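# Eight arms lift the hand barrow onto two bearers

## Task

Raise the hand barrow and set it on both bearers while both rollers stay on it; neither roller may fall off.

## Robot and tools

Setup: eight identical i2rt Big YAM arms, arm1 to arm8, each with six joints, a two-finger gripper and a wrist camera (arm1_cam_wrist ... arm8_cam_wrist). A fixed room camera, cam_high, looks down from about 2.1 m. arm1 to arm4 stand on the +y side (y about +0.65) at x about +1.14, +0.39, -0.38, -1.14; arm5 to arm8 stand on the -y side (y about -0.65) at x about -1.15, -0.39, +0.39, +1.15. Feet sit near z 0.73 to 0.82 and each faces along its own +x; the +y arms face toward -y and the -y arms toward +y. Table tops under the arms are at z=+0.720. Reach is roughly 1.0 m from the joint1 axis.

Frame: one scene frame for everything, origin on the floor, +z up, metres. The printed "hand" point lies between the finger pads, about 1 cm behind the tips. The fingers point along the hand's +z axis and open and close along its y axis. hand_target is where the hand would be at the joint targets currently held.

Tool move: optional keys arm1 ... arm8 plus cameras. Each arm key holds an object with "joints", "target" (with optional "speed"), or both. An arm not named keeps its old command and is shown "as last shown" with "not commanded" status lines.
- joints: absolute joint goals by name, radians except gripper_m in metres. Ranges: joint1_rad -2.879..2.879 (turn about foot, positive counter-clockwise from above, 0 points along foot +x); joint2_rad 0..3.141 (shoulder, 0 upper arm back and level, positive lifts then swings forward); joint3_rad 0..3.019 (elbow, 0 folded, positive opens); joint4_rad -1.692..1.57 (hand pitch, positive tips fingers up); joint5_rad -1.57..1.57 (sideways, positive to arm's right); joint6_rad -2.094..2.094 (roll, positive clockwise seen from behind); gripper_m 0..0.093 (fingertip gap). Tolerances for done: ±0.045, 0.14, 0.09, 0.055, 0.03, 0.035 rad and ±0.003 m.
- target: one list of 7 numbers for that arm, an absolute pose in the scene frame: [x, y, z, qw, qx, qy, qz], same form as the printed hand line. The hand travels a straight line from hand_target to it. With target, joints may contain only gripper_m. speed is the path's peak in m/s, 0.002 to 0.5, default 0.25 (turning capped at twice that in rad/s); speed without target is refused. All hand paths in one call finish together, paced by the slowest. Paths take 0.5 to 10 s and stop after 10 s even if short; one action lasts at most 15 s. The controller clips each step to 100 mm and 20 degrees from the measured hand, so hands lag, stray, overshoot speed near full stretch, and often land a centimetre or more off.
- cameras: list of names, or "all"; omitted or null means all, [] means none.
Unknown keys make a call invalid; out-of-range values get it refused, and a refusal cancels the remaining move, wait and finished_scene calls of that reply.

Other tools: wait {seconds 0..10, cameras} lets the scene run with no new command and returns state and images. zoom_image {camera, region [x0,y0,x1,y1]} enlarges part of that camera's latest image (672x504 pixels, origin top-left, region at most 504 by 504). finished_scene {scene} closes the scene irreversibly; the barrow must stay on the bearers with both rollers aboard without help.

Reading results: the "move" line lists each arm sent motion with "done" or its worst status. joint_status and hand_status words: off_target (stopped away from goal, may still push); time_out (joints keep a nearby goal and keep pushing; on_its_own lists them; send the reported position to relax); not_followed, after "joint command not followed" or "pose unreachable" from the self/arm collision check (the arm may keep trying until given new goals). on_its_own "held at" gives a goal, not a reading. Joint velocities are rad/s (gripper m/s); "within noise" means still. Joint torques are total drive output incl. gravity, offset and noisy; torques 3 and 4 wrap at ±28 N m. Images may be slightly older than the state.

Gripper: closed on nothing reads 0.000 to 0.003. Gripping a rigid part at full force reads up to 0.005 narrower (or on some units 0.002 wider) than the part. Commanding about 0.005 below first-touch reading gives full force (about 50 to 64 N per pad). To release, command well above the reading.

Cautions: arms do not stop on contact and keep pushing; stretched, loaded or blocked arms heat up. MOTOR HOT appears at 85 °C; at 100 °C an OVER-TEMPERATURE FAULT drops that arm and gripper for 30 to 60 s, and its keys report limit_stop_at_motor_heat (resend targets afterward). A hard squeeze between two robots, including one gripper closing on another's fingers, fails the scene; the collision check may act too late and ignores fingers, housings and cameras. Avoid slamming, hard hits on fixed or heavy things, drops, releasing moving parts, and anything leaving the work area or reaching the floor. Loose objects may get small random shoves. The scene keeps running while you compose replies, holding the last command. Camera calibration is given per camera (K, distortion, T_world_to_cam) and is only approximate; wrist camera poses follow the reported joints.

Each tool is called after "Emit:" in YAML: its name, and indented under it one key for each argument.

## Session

Emit:
move:

Emit:
zoom_image:
  camera: "cam_high"
  region: [150, 170, 510, 350]

Emit:
zoom_image:
  camera: "arm2_cam_wrist"
  region: [180, 130, 480, 410]

Emit:
zoom_image:
  camera: "arm6_cam_wrist"
  region: [130, 30, 430, 320]

Scene clock: 0.00 s.
Joint torques (N m): no reading
Heat: arm1: hottest joint1_rad 32 °C; arm2: hottest joint1_rad 31 °C; arm3: hottest gripper 30 °C; arm4: hottest joint2_rad 29 °C; arm5: hottest joint5_rad 31 °C; arm6: hottest joint3_rad 29 °C; arm7: hottest joint3_rad 34 °C; arm8: hottest joint3_rad 34 °C.
Joint velocities: within noise
arm1.joint_positions: joint1_rad=-0.216 joint2_rad=+0.579 joint3_rad=+1.344 joint4_rad=-1.172 joint5_rad=+0.193 joint6_rad=+0.475 gripper_m=+0.09396
arm1.joint_status: not commanded
arm1.hand: x=+1.0602 y=+0.4202 z=+1.3353 quat_wxyz=(-0.387, -0.774, -0.315, +0.391) (m; scene frame)
arm1.hand_target: x=+1.0607 y=+0.4232 z=+1.3481 quat_wxyz=(-0.396, -0.767, -0.311, +0.397) (m; scene frame)
arm1.hand_status: not commanded
arm2.joint_positions: joint1_rad=+0.216 joint2_rad=+0.553 joint3_rad=+1.363 joint4_rad=-1.376 joint5_rad=-0.156 joint6_rad=-0.086 gripper_m=+0.09396
arm2.joint_status: not commanded
arm2.hand: x=+0.4633 y=+0.4558 z=+1.2615 quat_wxyz=(-0.411, -0.472, -0.736, +0.256) (m; scene frame)
arm2.hand_target: x=+0.4628 y=+0.4578 z=+1.2738 quat_wxyz=(-0.420, -0.468, -0.731, +0.265) (m; scene frame)
arm2.hand_status: not commanded
arm3.joint_positions: joint1_rad=-0.198 joint2_rad=+0.482 joint3_rad=+1.410 joint4_rad=-1.279 joint5_rad=-0.194 joint6_rad=+0.371 gripper_m=+0.09396
arm3.joint_status: not commanded
arm3.hand: x=-0.3720 y=+0.4680 z=+1.4070 quat_wxyz=(-0.492, -0.682, -0.458, +0.288) (m; scene frame)
arm3.hand_target: x=-0.3715 y=+0.4716 z=+1.4175 quat_wxyz=(-0.499, -0.676, -0.456, +0.295) (m; scene frame)
arm3.hand_status: not commanded
arm4.joint_positions: joint1_rad=-0.209 joint2_rad=+0.473 joint3_rad=+1.419 joint4_rad=-1.501 joint5_rad=-0.126 joint6_rad=+0.495 gripper_m=+0.09396
arm4.joint_status: not commanded
arm4.hand: x=-1.1530 y=+0.5028 z=+1.3210 quat_wxyz=(-0.415, -0.786, -0.380, +0.257) (m; scene frame)
arm4.hand_target: x=-1.1523 y=+0.5051 z=+1.3305 quat_wxyz=(-0.423, -0.780, -0.379, +0.263) (m; scene frame)
arm4.hand_status: not commanded
arm5.joint_positions: joint1_rad=-0.381 joint2_rad=+0.544 joint3_rad=+1.345 joint4_rad=-1.334 joint5_rad=+0.049 joint6_rad=+0.479 gripper_m=+0.09396
arm5.joint_status: not commanded
arm5.hand: x=-1.0637 y=-0.4476 z=+1.3506 quat_wxyz=(-0.338, +0.307, -0.816, -0.356) (m; scene frame)
arm5.hand_target: x=-1.0645 y=-0.4501 z=+1.3595 quat_wxyz=(-0.344, +0.305, -0.811, -0.363) (m; scene frame)
arm5.hand_status: not commanded
arm6.joint_positions: joint1_rad=-0.421 joint2_rad=+0.463 joint3_rad=+1.379 joint4_rad=-1.390 joint5_rad=+0.052 joint6_rad=+0.017 gripper_m=+0.09396
arm6.joint_status: not commanded
arm6.hand: x=-0.3010 y=-0.5082 z=+1.3060 quat_wxyz=(-0.452, +0.428, -0.738, -0.261) (m; scene frame)
arm6.hand_target: x=-0.3025 y=-0.5113 z=+1.3153 quat_wxyz=(-0.461, +0.425, -0.733, -0.266) (m; scene frame)
arm6.hand_status: not commanded
arm7.joint_positions: joint1_rad=-0.301 joint2_rad=+0.492 joint3_rad=+1.391 joint4_rad=-1.365 joint5_rad=+0.218 joint6_rad=+0.174 gripper_m=+0.09396
arm7.joint_status: not commanded
arm7.hand: x=+0.4776 y=-0.4966 z=+1.3046 quat_wxyz=(-0.454, +0.386, -0.755, -0.274) (m; scene frame)
arm7.hand_target: x=+0.4766 y=-0.5000 z=+1.3158 quat_wxyz=(-0.462, +0.381, -0.750, -0.282) (m; scene frame)
arm7.hand_status: not commanded
arm8.joint_positions: joint1_rad=+0.241 joint2_rad=+0.523 joint3_rad=+1.419 joint4_rad=-1.420 joint5_rad=-0.286 joint6_rad=+0.051 gripper_m=+0.09396
arm8.joint_status: not commanded
arm8.hand: x=+1.0612 y=-0.4863 z=+1.2935 quat_wxyz=(-0.202, +0.700, -0.505, -0.463) (m; scene frame)
arm8.hand_target: x=+1.0618 y=-0.4892 z=+1.3063 quat_wxyz=(-0.210, +0.696, -0.498, -0.473) (m; scene frame)
arm8.hand_status: not commanded
pictures: arm1_cam_wrist, arm2_cam_wrist, arm3_cam_wrist, arm4_cam_wrist, arm5_cam_wrist, arm6_cam_wrist, arm7_cam_wrist, arm8_cam_wrist, cam_high
camera_calibration:
arm1_cam_wrist: T_world_to_cam=[[-0.788656, 0.498415, -0.360006, 1.10853], [0.614835, 0.639552, -0.461466, -0.298846], [0.000241067, -0.585282, -0.81083, 1.45653], [0, 0, 0, 1]] pos_world=[1.05764, 0.491099, 1.44217]
arm2_cam_wrist: T_world_to_cam=[[-0.905603, -0.423928, -0.01299, 0.629709], [-0.38937, 0.843143, -0.370812, 0.264673], [0.16815, -0.33075, -0.928617, 1.37024], [0, 0, 0, 1]] pos_world=[0.442916, 0.497001, 1.37875]
arm3_cam_wrist: T_world_to_cam=[[-0.912124, 0.0967977, -0.398322, 0.176076], [0.302048, 0.815641, -0.493454, 0.429922], [0.277122, -0.570403, -0.773203, 1.58275], [0, 0, 0, 1]] pos_world=[-0.407869, 0.535099, 1.50607]
arm4_cam_wrist: T_world_to_cam=[[-0.798255, 0.372597, -0.473244, -0.479124], [0.536734, 0.796575, -0.278184, 0.59098], [0.273324, -0.476067, -0.835855, 1.78581], [0, 0, 0, 1]] pos_world=[-1.18777, 0.557925, 1.43033]
arm5_cam_wrist: T_world_to_cam=[[0.746011, -0.547799, -0.37866, 1.0604], [-0.661122, -0.677467, -0.322422, -0.566912], [-0.0799074, 0.490871, -0.86756, 1.4308], [0, 0, 0, 1]] pos_world=[-1.05154, -0.505518, 1.46005]
arm6_cam_wrist: T_world_to_cam=[[0.864449, -0.502341, -0.0195328, 0.0322763], [-0.453281, -0.762044, -0.462412, 0.0847214], [0.217404, 0.408586, -0.88645, 1.55875], [0, 0, 0, 1]] pos_world=[-0.328376, -0.556107, 1.42156]
arm7_cam_wrist: T_world_to_cam=[[0.827228, -0.559453, -0.0520168, -0.605748], [-0.513541, -0.715271, -0.473986, 0.513458], [0.227966, 0.418807, -0.878995, 1.37255], [0, 0, 0, 1]] pos_world=[0.451878, -0.54646, 1.41833]
arm8_cam_wrist: T_world_to_cam=[[0.886412, 0.426471, -0.17999, -0.500087], [0.324055, -0.849369, -0.416607, -0.214957], [-0.330549, 0.310959, -0.89109, 1.7805], [0, 0, 0, 1]] pos_world=[1.10148, -0.522969, 1.40703]

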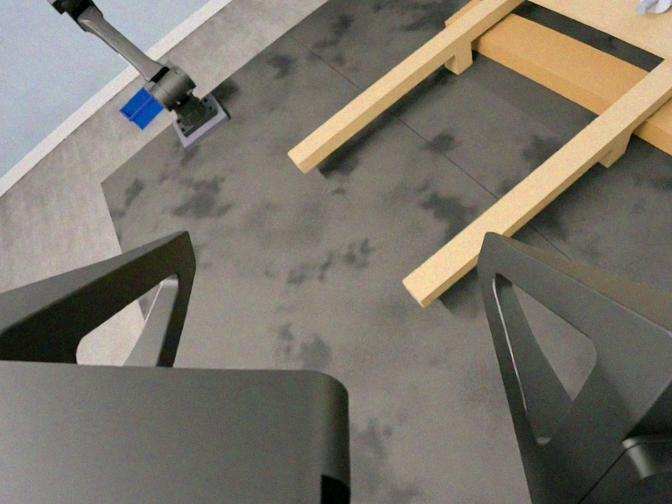

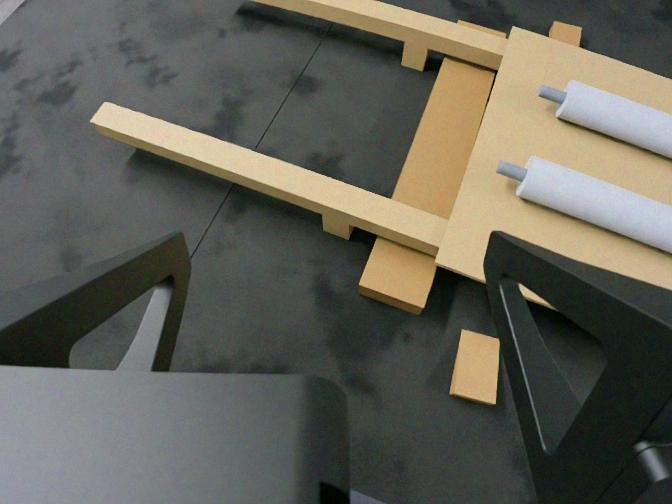

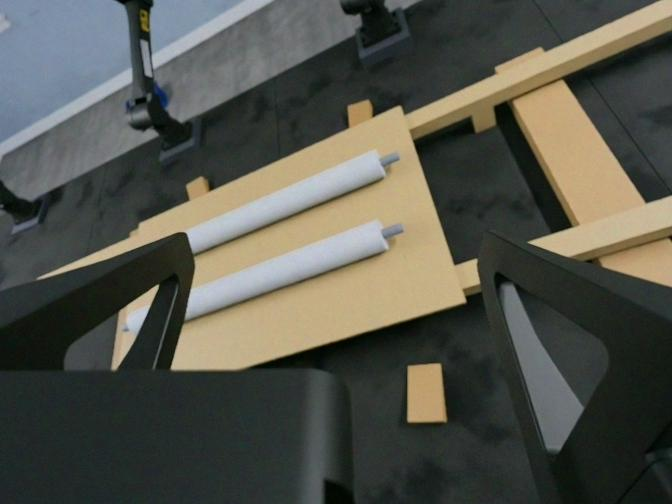

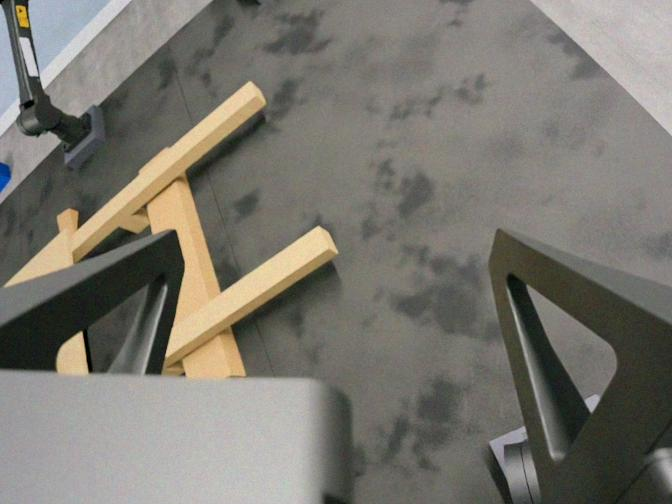

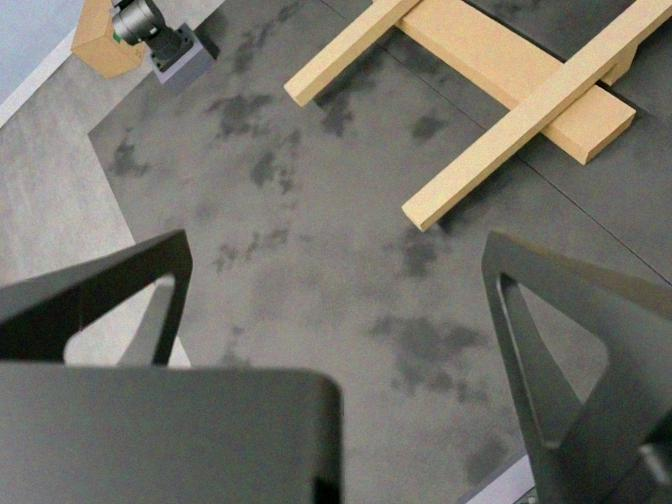

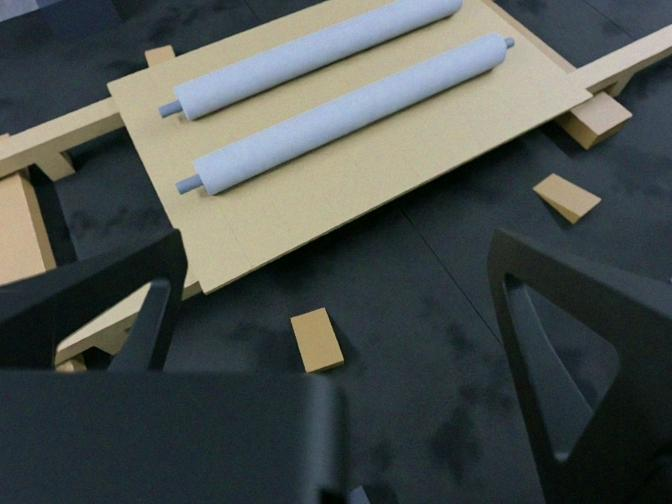

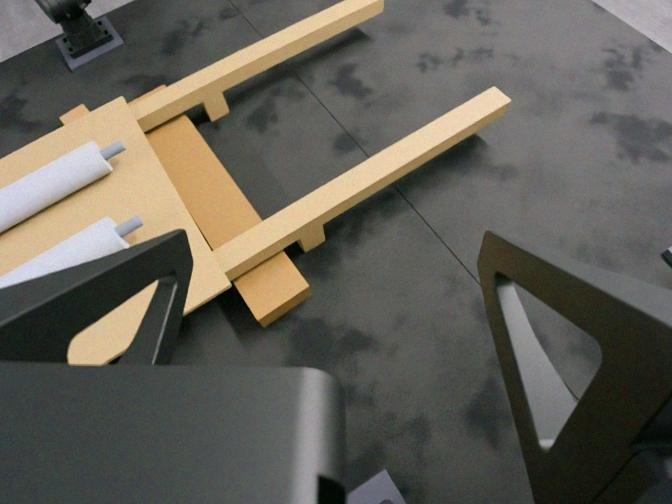

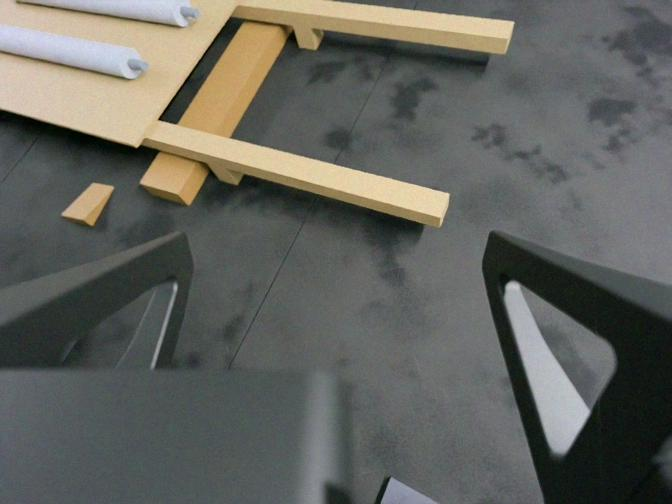

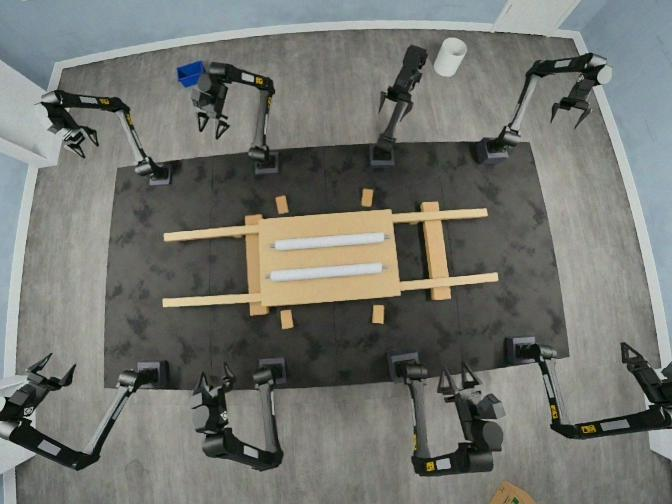

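Scaled by 1.400 from the camera's 672x504 image, which has a finer 960x720 frame.

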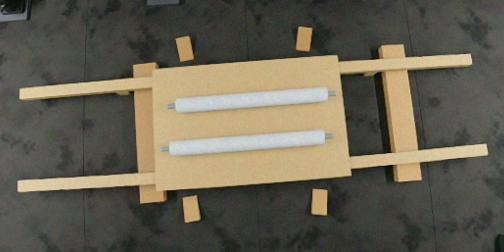

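Scaled by 1.680 from the camera's 672x504 image, which has a finer 960x720 frame.

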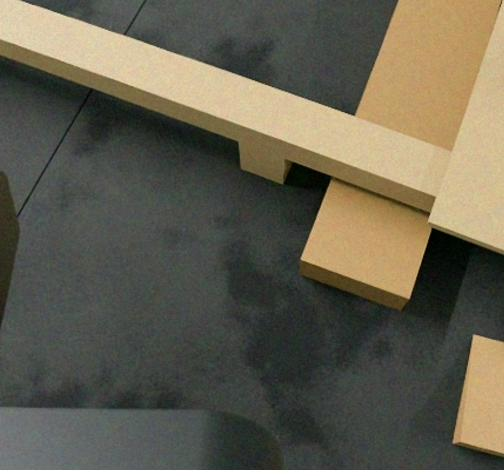

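Scaled by 1.680 from the camera's 672x504 image, which has a finer 960x720 frame.

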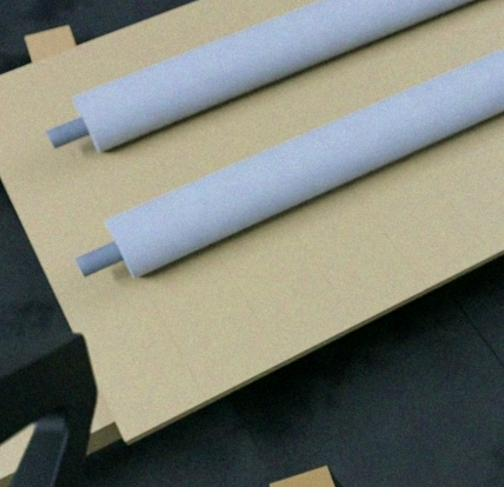

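Emit:
move:
  arm1: {"target": [0.893, 0.200, 0.945, 0, 1, 0, 0], "speed": 0.4}
  arm8: {"target": [0.89, -0.172, 0.955, 0, 1, 0, 0], "speed": 0.4}
  arm4: {"target": [-0.853, 0.184, 0.95, 0, 0, 1, 0], "speed": 0.4}
  arm5: {"target": [-0.850, -0.187, 0.94, 0, 0, 1, 0], "speed": 0.4}
  arm7: {"target": [0.226, -0.055, 1.005, 0, 1, 0, 0], "speed": 0.4}
  arm3: {"target": [-0.175, 0.085, 1.005, 0, 0, 1, 0], "speed": 0.4}

Scene clock: 22.93 s.
Joint torques (N m): arm1=[-1.26 -17.26 12.38 -0.14 -0.1 0.04] | arm2=[-0.85 2.61 8.53 2.15 -0.14 -0.04] | arm3=[-0.79 -18.32 12.92 -0.72 -0.13 -0.07] | arm4=[-0.32 -16.73 14.75 -0.17 0.13 -0.11] | arm5=[-1.14 -17.61 11.23 -0.17 -0.08 -0.02] | arm6=[0.03 5.89 9.31 2.06 0.03 0.05] | arm7=[0.56 -18.26 14.3 -0.38 0.13 -0.06] | arm8=[0.5 -14.27 16.24 -0.38 -0.13 -0.09]
Heat: arm1: hottest joint1_rad 32 °C; arm2: hottest joint3_rad 34 °C; arm3: hottest joint3_rad 32 °C; arm4: hottest joint3_rad 31 °C; arm5: hottest joint3_rad 32 °C; arm6: hottest joint3_rad 31 °C; arm7: hottest joint3_rad 36 °C; arm8: hottest joint3_rad 37 °C.
move: arm1 off_target; arm3 off_target; arm4 off_target; arm5 off_target; arm7 off_target; arm8 off_target
Joint velocities: within noise
arm1.joint_positions: joint1_rad=-0.514 joint2_rad=+1.703 joint3_rad=+1.462 joint4_rad=-1.354 joint5_rad=+0.003 joint6_rad=+1.061 gripper_m=+0.09396
arm1.joint_status: not commanded
arm1.hand: x=+0.9026 y=+0.2105 z=+0.9285 quat_wxyz=(+0.015, -1.000, -0.009, -0.006) (m; scene frame)
arm1.hand_target: x=+0.8933 y=+0.2007 z=+0.9450 quat_wxyz=(+0.000, -1.000, +0.000, +0.000) (m; scene frame)
arm1.hand_status: off_target (0.022 m and 2.2 deg from the pose sent, 0.478 m and 78.7 deg at the start)
arm2, arm6: as last shown
arm3.joint_positions: joint1_rad=+0.289 joint2_rad=+1.914 joint3_rad=+1.820 joint4_rad=-1.490 joint5_rad=+0.010 joint6_rad=-1.214 gripper_m=+0.09397
arm3.joint_status: not commanded
arm3.hand: x=-0.1816 y=+0.0966 z=+0.9952 quat_wxyz=(+0.004, -0.009, -1.000, -0.012) (m; scene frame)
arm3.hand_target: x=-0.1752 y=+0.0857 z=+1.0050 quat_wxyz=(+0.000, +0.000, -1.000, +0.000) (m; scene frame)
arm3.hand_status: off_target (0.017 m and 1.8 deg from the pose sent, 0.589 m and 125.5 deg at the start)
arm4.joint_positions: joint1_rad=+0.585 joint2_rad=+1.788 joint3_rad=+1.566 joint4_rad=-1.387 joint5_rad=-0.007 joint6_rad=-1.010 gripper_m=+0.09397
arm4.joint_status: not commanded
arm4.hand: x=-0.8628 y=+0.1977 z=+0.9295 quat_wxyz=(+0.010, -0.008, -1.000, -0.019) (m; scene frame)
arm4.hand_target: x=-0.8535 y=+0.1850 z=+0.9500 quat_wxyz=(+0.000, +0.000, -1.000, +0.000) (m; scene frame)
arm4.hand_status: off_target (0.026 m and 2.6 deg from the pose sent, 0.574 m and 135.3 deg at the start)
arm5.joint_positions: joint1_rad=-0.596 joint2_rad=+1.791 joint3_rad=+1.485 joint4_rad=-1.264 joint5_rad=+0.001 joint6_rad=+0.994 gripper_m=+0.09396
arm5.joint_status: not commanded
arm5.hand: x=-0.8615 y=-0.1959 z=+0.9359 quat_wxyz=(+0.002, +0.009, -1.000, +0.005) (m; scene frame)
arm5.hand_target: x=-0.8502 y=-0.1874 z=+0.9400 quat_wxyz=(+0.000, +0.000, -1.000, +0.000) (m; scene frame)
arm5.hand_status: off_target (0.015 m and 1.2 deg from the pose sent, 0.531 m and 70.7 deg at the start)
arm7.joint_positions: joint1_rad=+0.273 joint2_rad=+1.960 joint3_rad=+2.050 joint4_rad=-1.672 joint5_rad=-0.001 joint6_rad=-1.294 gripper_m=+0.09397
arm7.joint_status: not commanded
arm7.hand: x=+0.2308 y=-0.0649 z=+0.9903 quat_wxyz=(+0.003, +1.000, -0.009, -0.001) (m; scene frame)
arm7.hand_target: x=+0.2262 y=-0.0560 z=+1.0048 quat_wxyz=(-0.013, +1.000, +0.000, -0.003) (m; scene frame)
arm7.hand_status: off_target (0.018 m and 1.1 deg from the pose sent, 0.590 m and 134.7 deg at the start; a joint's target at an end of its range on 25 of 121 steps)
arm8.joint_positions: joint1_rad=+0.518 joint2_rad=+1.751 joint3_rad=+1.630 joint4_rad=-1.496 joint5_rad=-0.001 joint6_rad=-1.069 gripper_m=+0.09396
arm8.joint_status: not commanded
arm8.hand: x=+0.9028 y=-0.1872 z=+0.9306 quat_wxyz=(+0.026, +1.000, -0.008, +0.013) (m; scene frame)
arm8.hand_target: x=+0.8908 y=-0.1735 z=+0.9552 quat_wxyz=(+0.000, +1.000, +0.000, +0.000) (m; scene frame)
arm8.hand_status: off_target (0.031 m and 3.4 deg from the pose sent, 0.493 m and 91.1 deg at the start)
pictures: arm1_cam_wrist, arm2_cam_wrist, arm3_cam_wrist, arm4_cam_wrist, arm5_cam_wrist, arm6_cam_wrist, arm7_cam_wrist, arm8_cam_wrist, cam_high
camera_calibration:
arm1_cam_wrist: T_world_to_cam=[[-0.0115905, 0.99963, 0.0246178, -0.2217], [0.808117, -0.00513526, 0.589, -1.2698], [0.588908, 0.0267209, -0.807758, 0.340937], [0, 0, 0, 1]] pos_world=[0.822792, 0.205987, 1.02876]
arm2_cam_wrist: T_world_to_cam=[[-0.905603, -0.423928, -0.01299, 0.629709], [-0.38937, 0.843143, -0.370812, 0.264673], [0.16815, -0.33075, -0.928617, 1.37024], [0, 0, 0, 1]] pos_world=[0.442916, 0.497001, 1.37875]
arm3_cam_wrist: T_world_to_cam=[[-0.00846123, -0.999739, -0.0211981, 0.116358], [-0.81681, -0.00531896, 0.576882, -0.716892], [-0.576844, 0.022196, -0.816553, 0.830568], [0, 0, 0, 1]] pos_world=[-0.105472, 0.0940791, 1.09423]
arm4_cam_wrist: T_world_to_cam=[[-0.0378796, -0.998472, -0.0402345, 0.205456], [-0.805005, 0.00663507, 0.593231, -1.24211], [-0.592058, 0.0548603, -0.804026, 0.352843], [0, 0, 0, 1]] pos_world=[-0.783216, 0.194026, 1.02882]
arm5_cam_wrist: T_world_to_cam=[[0.0191722, -0.999814, -0.00228778, -0.176487], [-0.807065, -0.0168266, 0.590223, -1.24692], [-0.590152, -0.00946946, -0.807237, 0.369555], [0, 0, 0, 1]] pos_world=[-0.784871, -0.193936, 1.03388]
arm6_cam_wrist: T_world_to_cam=[[0.864449, -0.502341, -0.0195328, 0.0322763], [-0.453281, -0.762044, -0.462412, 0.0847214], [0.217404, 0.408586, -0.88645, 1.55875], [0, 0, 0, 1]] pos_world=[-0.328376, -0.556107, 1.42156]
arm7_cam_wrist: T_world_to_cam=[[0.01112, 0.999927, 0.00478448, 0.0570036], [0.813831, -0.0118303, 0.580981, -0.758964], [0.580995, -0.00256673, -0.813903, 0.798485], [0, 0, 0, 1]] pos_world=[0.153119, -0.0639288, 1.09056]
arm8_cam_wrist: T_world_to_cam=[[0.00415704, 0.99786, -0.0652546, 0.244212], [0.802255, 0.0356276, 0.595918, -1.269], [0.596967, -0.0548281, -0.80039, 0.321617], [0, 0, 0, 1]] pos_world=[0.825052, -0.180844, 1.02957]

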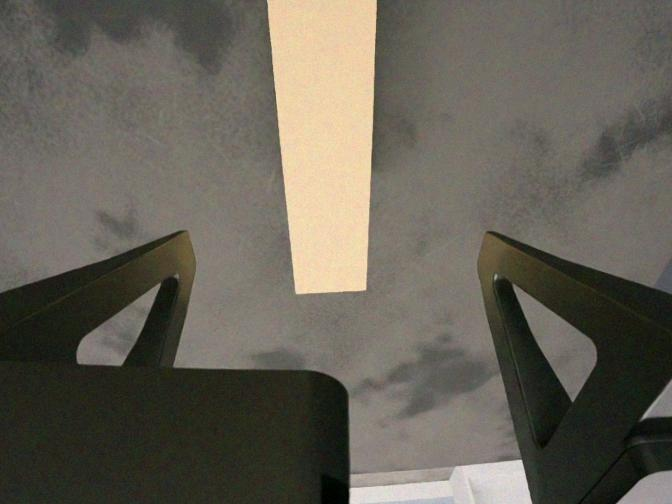

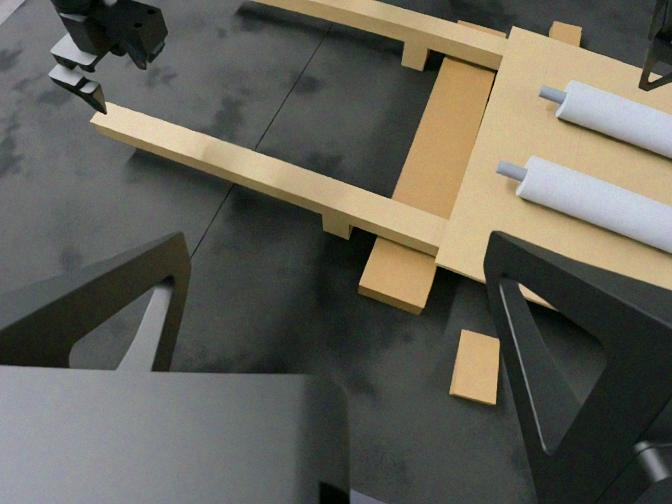

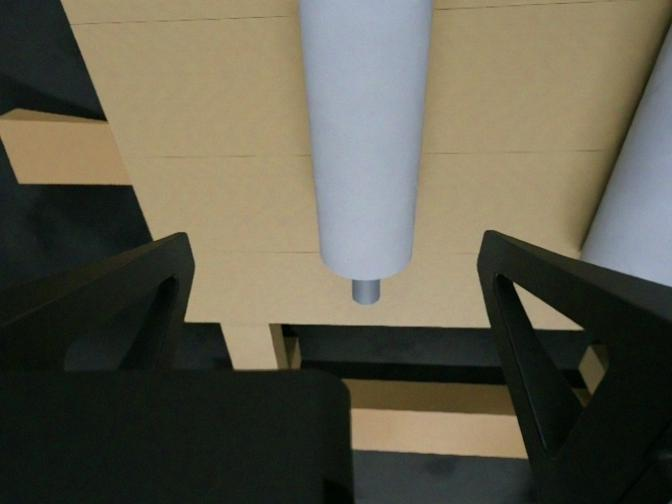

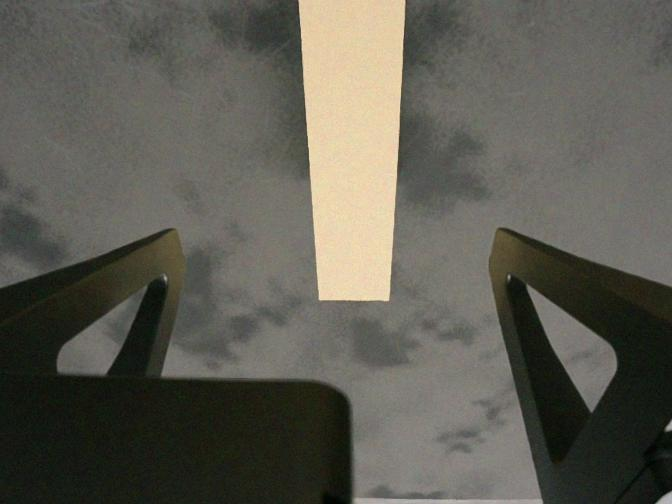

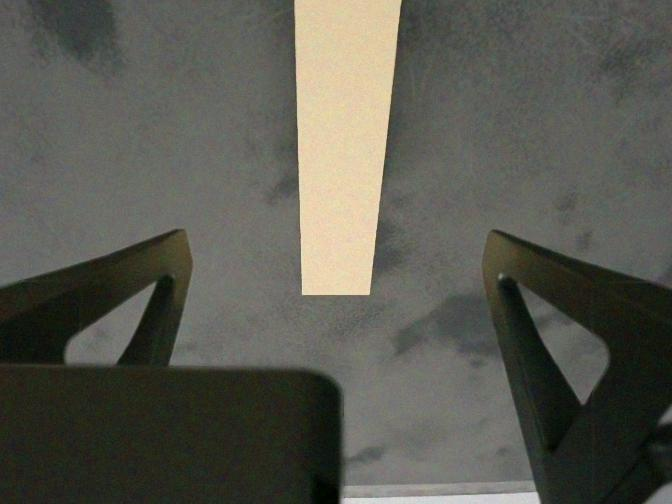

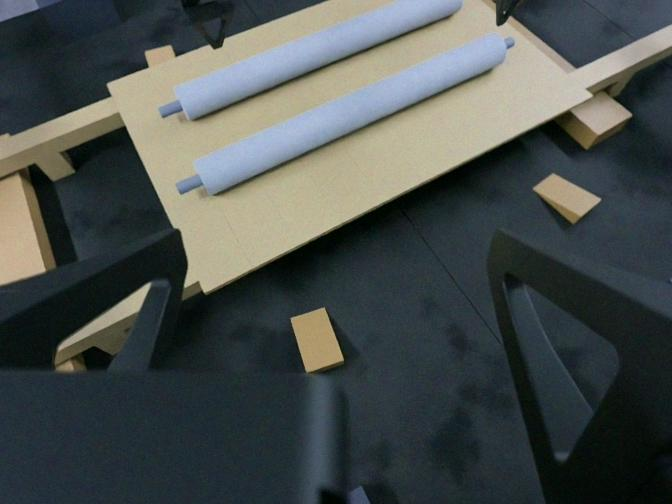

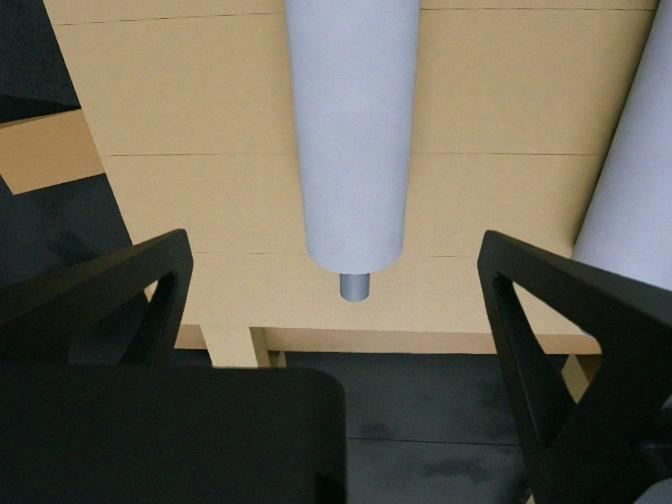

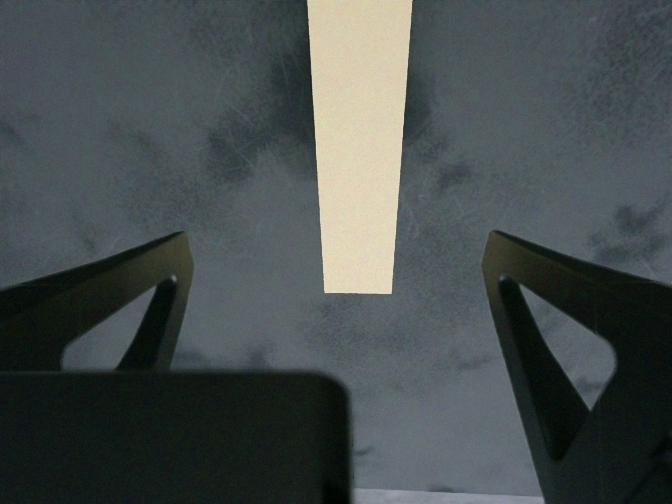

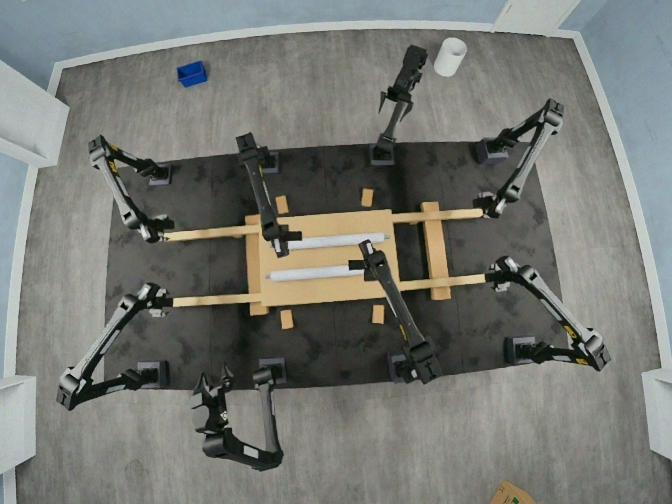

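Emit:
move:
  arm1: {"target":[0.895,0.207,0.791,0,1,0,0],"speed":0.13}
  arm8: {"target":[0.894,-0.182,0.794,0,1,0,0],"speed":0.13}
  arm4: {"target":[-0.855,0.197,0.795,0,0,1,0],"speed":0.13}
  arm5: {"target":[-0.856,-0.201,0.786,0,0,1,0],"speed":0.13}
  arm3: {"target":[-0.176,0.081,0.93,0,0,1,0],"speed":0.13,"joints":{"gripper_m":0.088}}
  arm7: {"target":[0.2265,-0.056,0.93,0,1,0,0],"speed":0.13,"joints":{"gripper_m":0.088}}
  cameras: ["arm3_cam_wrist","arm7_cam_wrist","arm1_cam_wrist","arm8_cam_wrist","arm4_cam_wrist","arm5_cam_wrist"]

Scene clock: 46.23 s.
Joint torques (N m): arm1=[-1.85 -16.91 7.42 1.03 -0.08 0.02] | arm2=[-0.79 2.61 8.53 2.14 -0.14 -0.04] | arm3=[-0.67 -17.96 8.85 0.08 -0.14 -0.12] | arm4=[0.03 -17.08 7.97 0.85 0.11 -0.03] | arm5=[-0.62 -17.61 6.35 0.61 -0.1 -0.05] | arm6=[0.21 5.83 9.32 2.04 0.03 0.05] | arm7=[0.44 -17.96 9.52 0.5 0.13 -0.07] | arm8=[0.62 -14.56 9.31 0.32 -0.13 -0.06]
Heat: arm1: hottest joint3_rad 34 °C; arm2: hottest joint3_rad 36 °C; arm3: hottest joint3_rad 35 °C; arm4: hottest joint3_rad 36 °C; arm5: hottest joint3_rad 36 °C; arm6: hottest joint3_rad 33 °C; arm7: hottest joint3_rad 44 °C; arm8: hottest joint3_rad 40 °C.
move: arm1 done; arm3 off_target; arm4 done; arm5 off_target; arm7 off_target; arm8 done
Joint velocities: within noise
arm1.joint_positions: joint1_rad=-0.515 joint2_rad=+1.838 joint3_rad=+1.265 joint4_rad=-0.999 joint5_rad=+0.003 joint6_rad=+1.061 gripper_m=+0.09396
arm1.joint_status: not commanded
arm1.hand: x=+0.9007 y=+0.2082 z=+0.7938 quat_wxyz=(+0.005, -1.000, -0.009, -0.001) (m; scene frame)
arm1.hand_target: x=+0.8951 y=+0.2071 z=+0.7910 quat_wxyz=(+0.000, -1.000, +0.000, +0.000) (m; scene frame)
arm1.hand_status: done (0.006 m and 1.1 deg from the pose sent, 0.138 m and 2.2 deg at the start)
arm2, arm6: as last shown
arm3.joint_positions: joint1_rad=+0.289 joint2_rad=+1.954 joint3_rad=+1.736 joint4_rad=-1.332 joint5_rad=+0.010 joint6_rad=-1.219 gripper_m=+0.08808
arm3.joint_status: all done
arm3.hand: x=-0.1764 y=+0.0838 z=+0.9409 quat_wxyz=(-0.002, -0.006, -1.000, +0.004) (m; scene frame)
arm3.hand_target: x=-0.1761 y=+0.0813 z=+0.9299 quat_wxyz=(+0.000, +0.000, -1.000, +0.000) (m; scene frame)
arm3.hand_status: off_target (0.011 m and 0.9 deg from the pose sent, 0.067 m and 1.8 deg at the start)
arm4.joint_positions: joint1_rad=+0.591 joint2_rad=+1.902 joint3_rad=+1.364 joint4_rad=-1.034 joint5_rad=-0.007 joint6_rad=-1.011 gripper_m=+0.09397
arm4.joint_status: not commanded
arm4.hand: x=-0.8587 y=+0.1962 z=+0.7983 quat_wxyz=(+0.001, -0.005, -1.000, -0.003) (m; scene frame)
arm4.hand_target: x=-0.8549 y=+0.1971 z=+0.7950 quat_wxyz=(+0.000, +0.000, -1.000, +0.000) (m; scene frame)
arm4.hand_status: done (0.005 m and 0.6 deg from the pose sent, 0.135 m and 2.6 deg at the start)
arm5.joint_positions: joint1_rad=-0.600 joint2_rad=+1.938 joint3_rad=+1.311 joint4_rad=-0.911 joint5_rad=+0.001 joint6_rad=+0.994 gripper_m=+0.09396
arm5.joint_status: not commanded
arm5.hand: x=-0.8590 y=-0.1956 z=+0.8013 quat_wxyz=(-0.006, +0.007, -1.000, -0.008) (m; scene frame)
arm5.hand_target: x=-0.8563 y=-0.2013 z=+0.7863 quat_wxyz=(+0.000, +0.000, -1.000, +0.000) (m; scene frame)
arm5.hand_status: off_target (0.016 m and 1.4 deg from the pose sent, 0.150 m and 1.2 deg at the start)
arm7.joint_positions: joint1_rad=+0.273 joint2_rad=+1.960 joint3_rad=+1.927 joint4_rad=-1.532 joint5_rad=-0.001 joint6_rad=-1.295 gripper_m=+0.08810
arm7.joint_status: all done
arm7.hand: x=+0.2292 y=-0.0594 z=+0.9432 quat_wxyz=(-0.004, +1.000, -0.008, -0.003) (m; scene frame)
arm7.hand_target: x=+0.2265 y=-0.0563 z=+0.9300 quat_wxyz=(+0.000, +1.000, +0.000, +0.000) (m; scene frame)
arm7.hand_status: off_target (0.014 m and 1.1 deg from the pose sent, 0.061 m and 1.1 deg at the start)
arm8.joint_positions: joint1_rad=+0.518 joint2_rad=+1.839 joint3_rad=+1.386 joint4_rad=-1.113 joint5_rad=-0.001 joint6_rad=-1.070 gripper_m=+0.09396
arm8.joint_status: not commanded
arm8.hand: x=+0.8993 y=-0.1816 z=+0.7958 quat_wxyz=(+0.003, +1.000, -0.008, +0.001) (m; scene frame)
arm8.hand_target: x=+0.8940 y=-0.1820 z=+0.7941 quat_wxyz=(+0.000, +1.000, +0.000, +0.000) (m; scene frame)
arm8.hand_status: done (0.006 m and 1.0 deg from the pose sent, 0.137 m and 3.4 deg at the start)
pictures: arm1_cam_wrist, arm3_cam_wrist, arm4_cam_wrist, arm5_cam_wrist, arm7_cam_wrist, arm8_cam_wrist
camera_calibration:
arm1_cam_wrist: T_world_to_cam=[[-0.00984453, 0.999945, 0.00367749, -0.201122], [0.814464, 0.00588473, 0.580184, -1.18989], [0.58013, 0.00870682, -0.814477, 0.250331], [0, 0, 0, 1]] pos_world=[0.821915, 0.205934, 0.894981]
arm3_cam_wrist: T_world_to_cam=[[-0.00298834, -0.99993, 0.0114292, 0.07277], [-0.823495, 0.00894476, 0.567253, -0.674769], [-0.567315, -0.00771676, -0.823464, 0.800211], [0, 0, 0, 1]] pos_world=[-0.101479, 0.0849756, 1.04088]
arm4_cam_wrist: T_world_to_cam=[[-0.0304587, -0.999489, -0.00966054, 0.180986], [-0.816276, 0.0192952, 0.577339, -1.16043], [-0.576858, 0.0254707, -0.816447, 0.278504], [0, 0, 0, 1]] pos_world=[-0.781061, 0.196191, 0.899094]
arm5_cam_wrist: T_world_to_cam=[[0.0155875, -0.999454, -0.0291292, -0.158044], [-0.81714, -0.0295225, 0.575683, -1.16493], [-0.576229, 0.0148292, -0.817154, 0.287025], [0, 0, 0, 1]] pos_world=[-0.784054, -0.196606, 0.900569]
arm7_cam_wrist: T_world_to_cam=[[0.00972106, 0.999741, 0.0205877, 0.0370609], [0.816264, -0.0198261, 0.577339, -0.727938], [0.577598, 0.0111926, -0.816245, 0.764903], [0, 0, 0, 1]] pos_world=[0.152023, -0.0600448, 1.04385]
arm8_cam_wrist: T_world_to_cam=[[0.00164856, 0.999796, -0.0201256, 0.196548], [0.816257, 0.0102809, 0.577597, -1.18869], [0.577687, -0.0173798, -0.816074, 0.252688], [0, 0, 0, 1]] pos_world=[0.82398, -0.179895, 0.896753]

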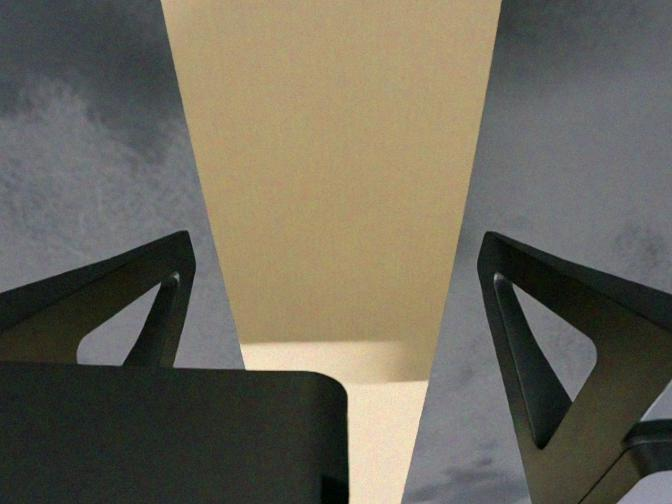

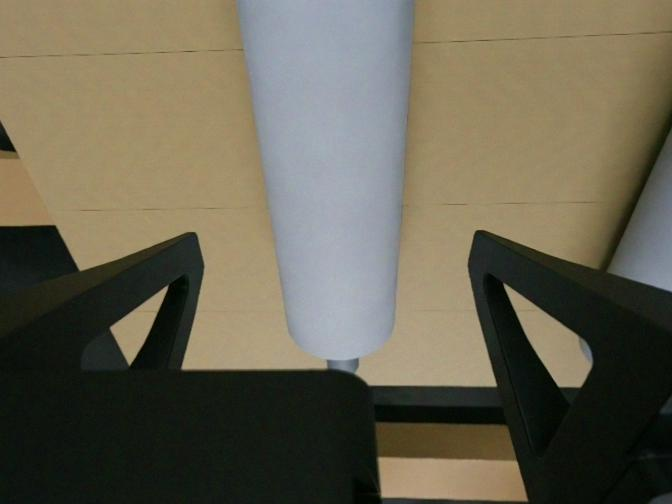

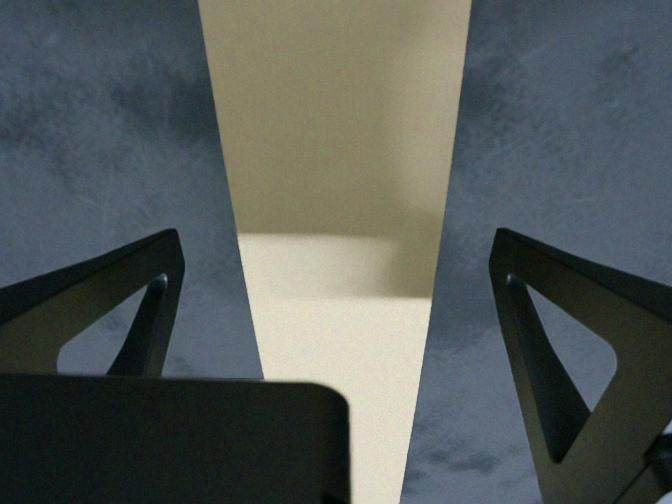

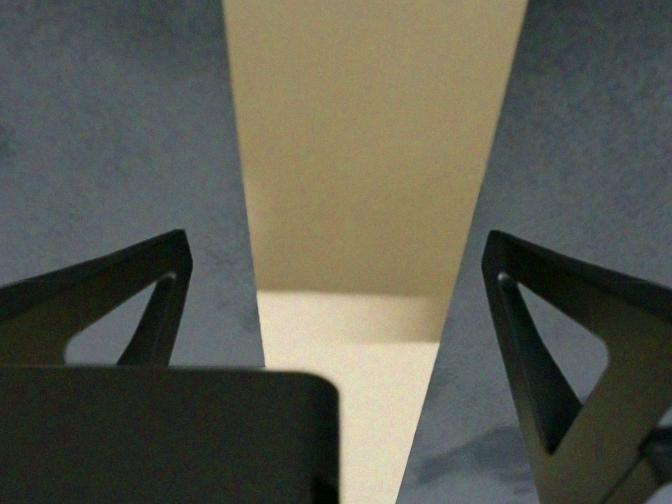

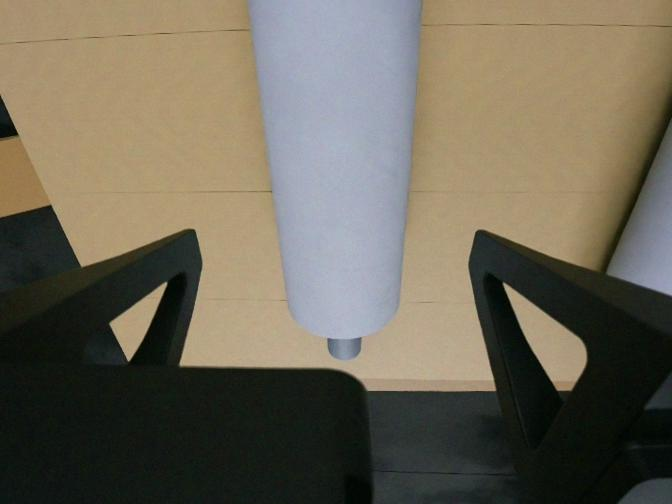

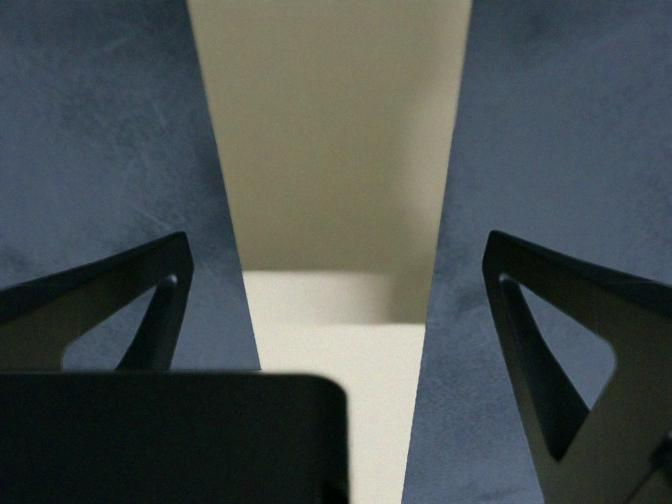

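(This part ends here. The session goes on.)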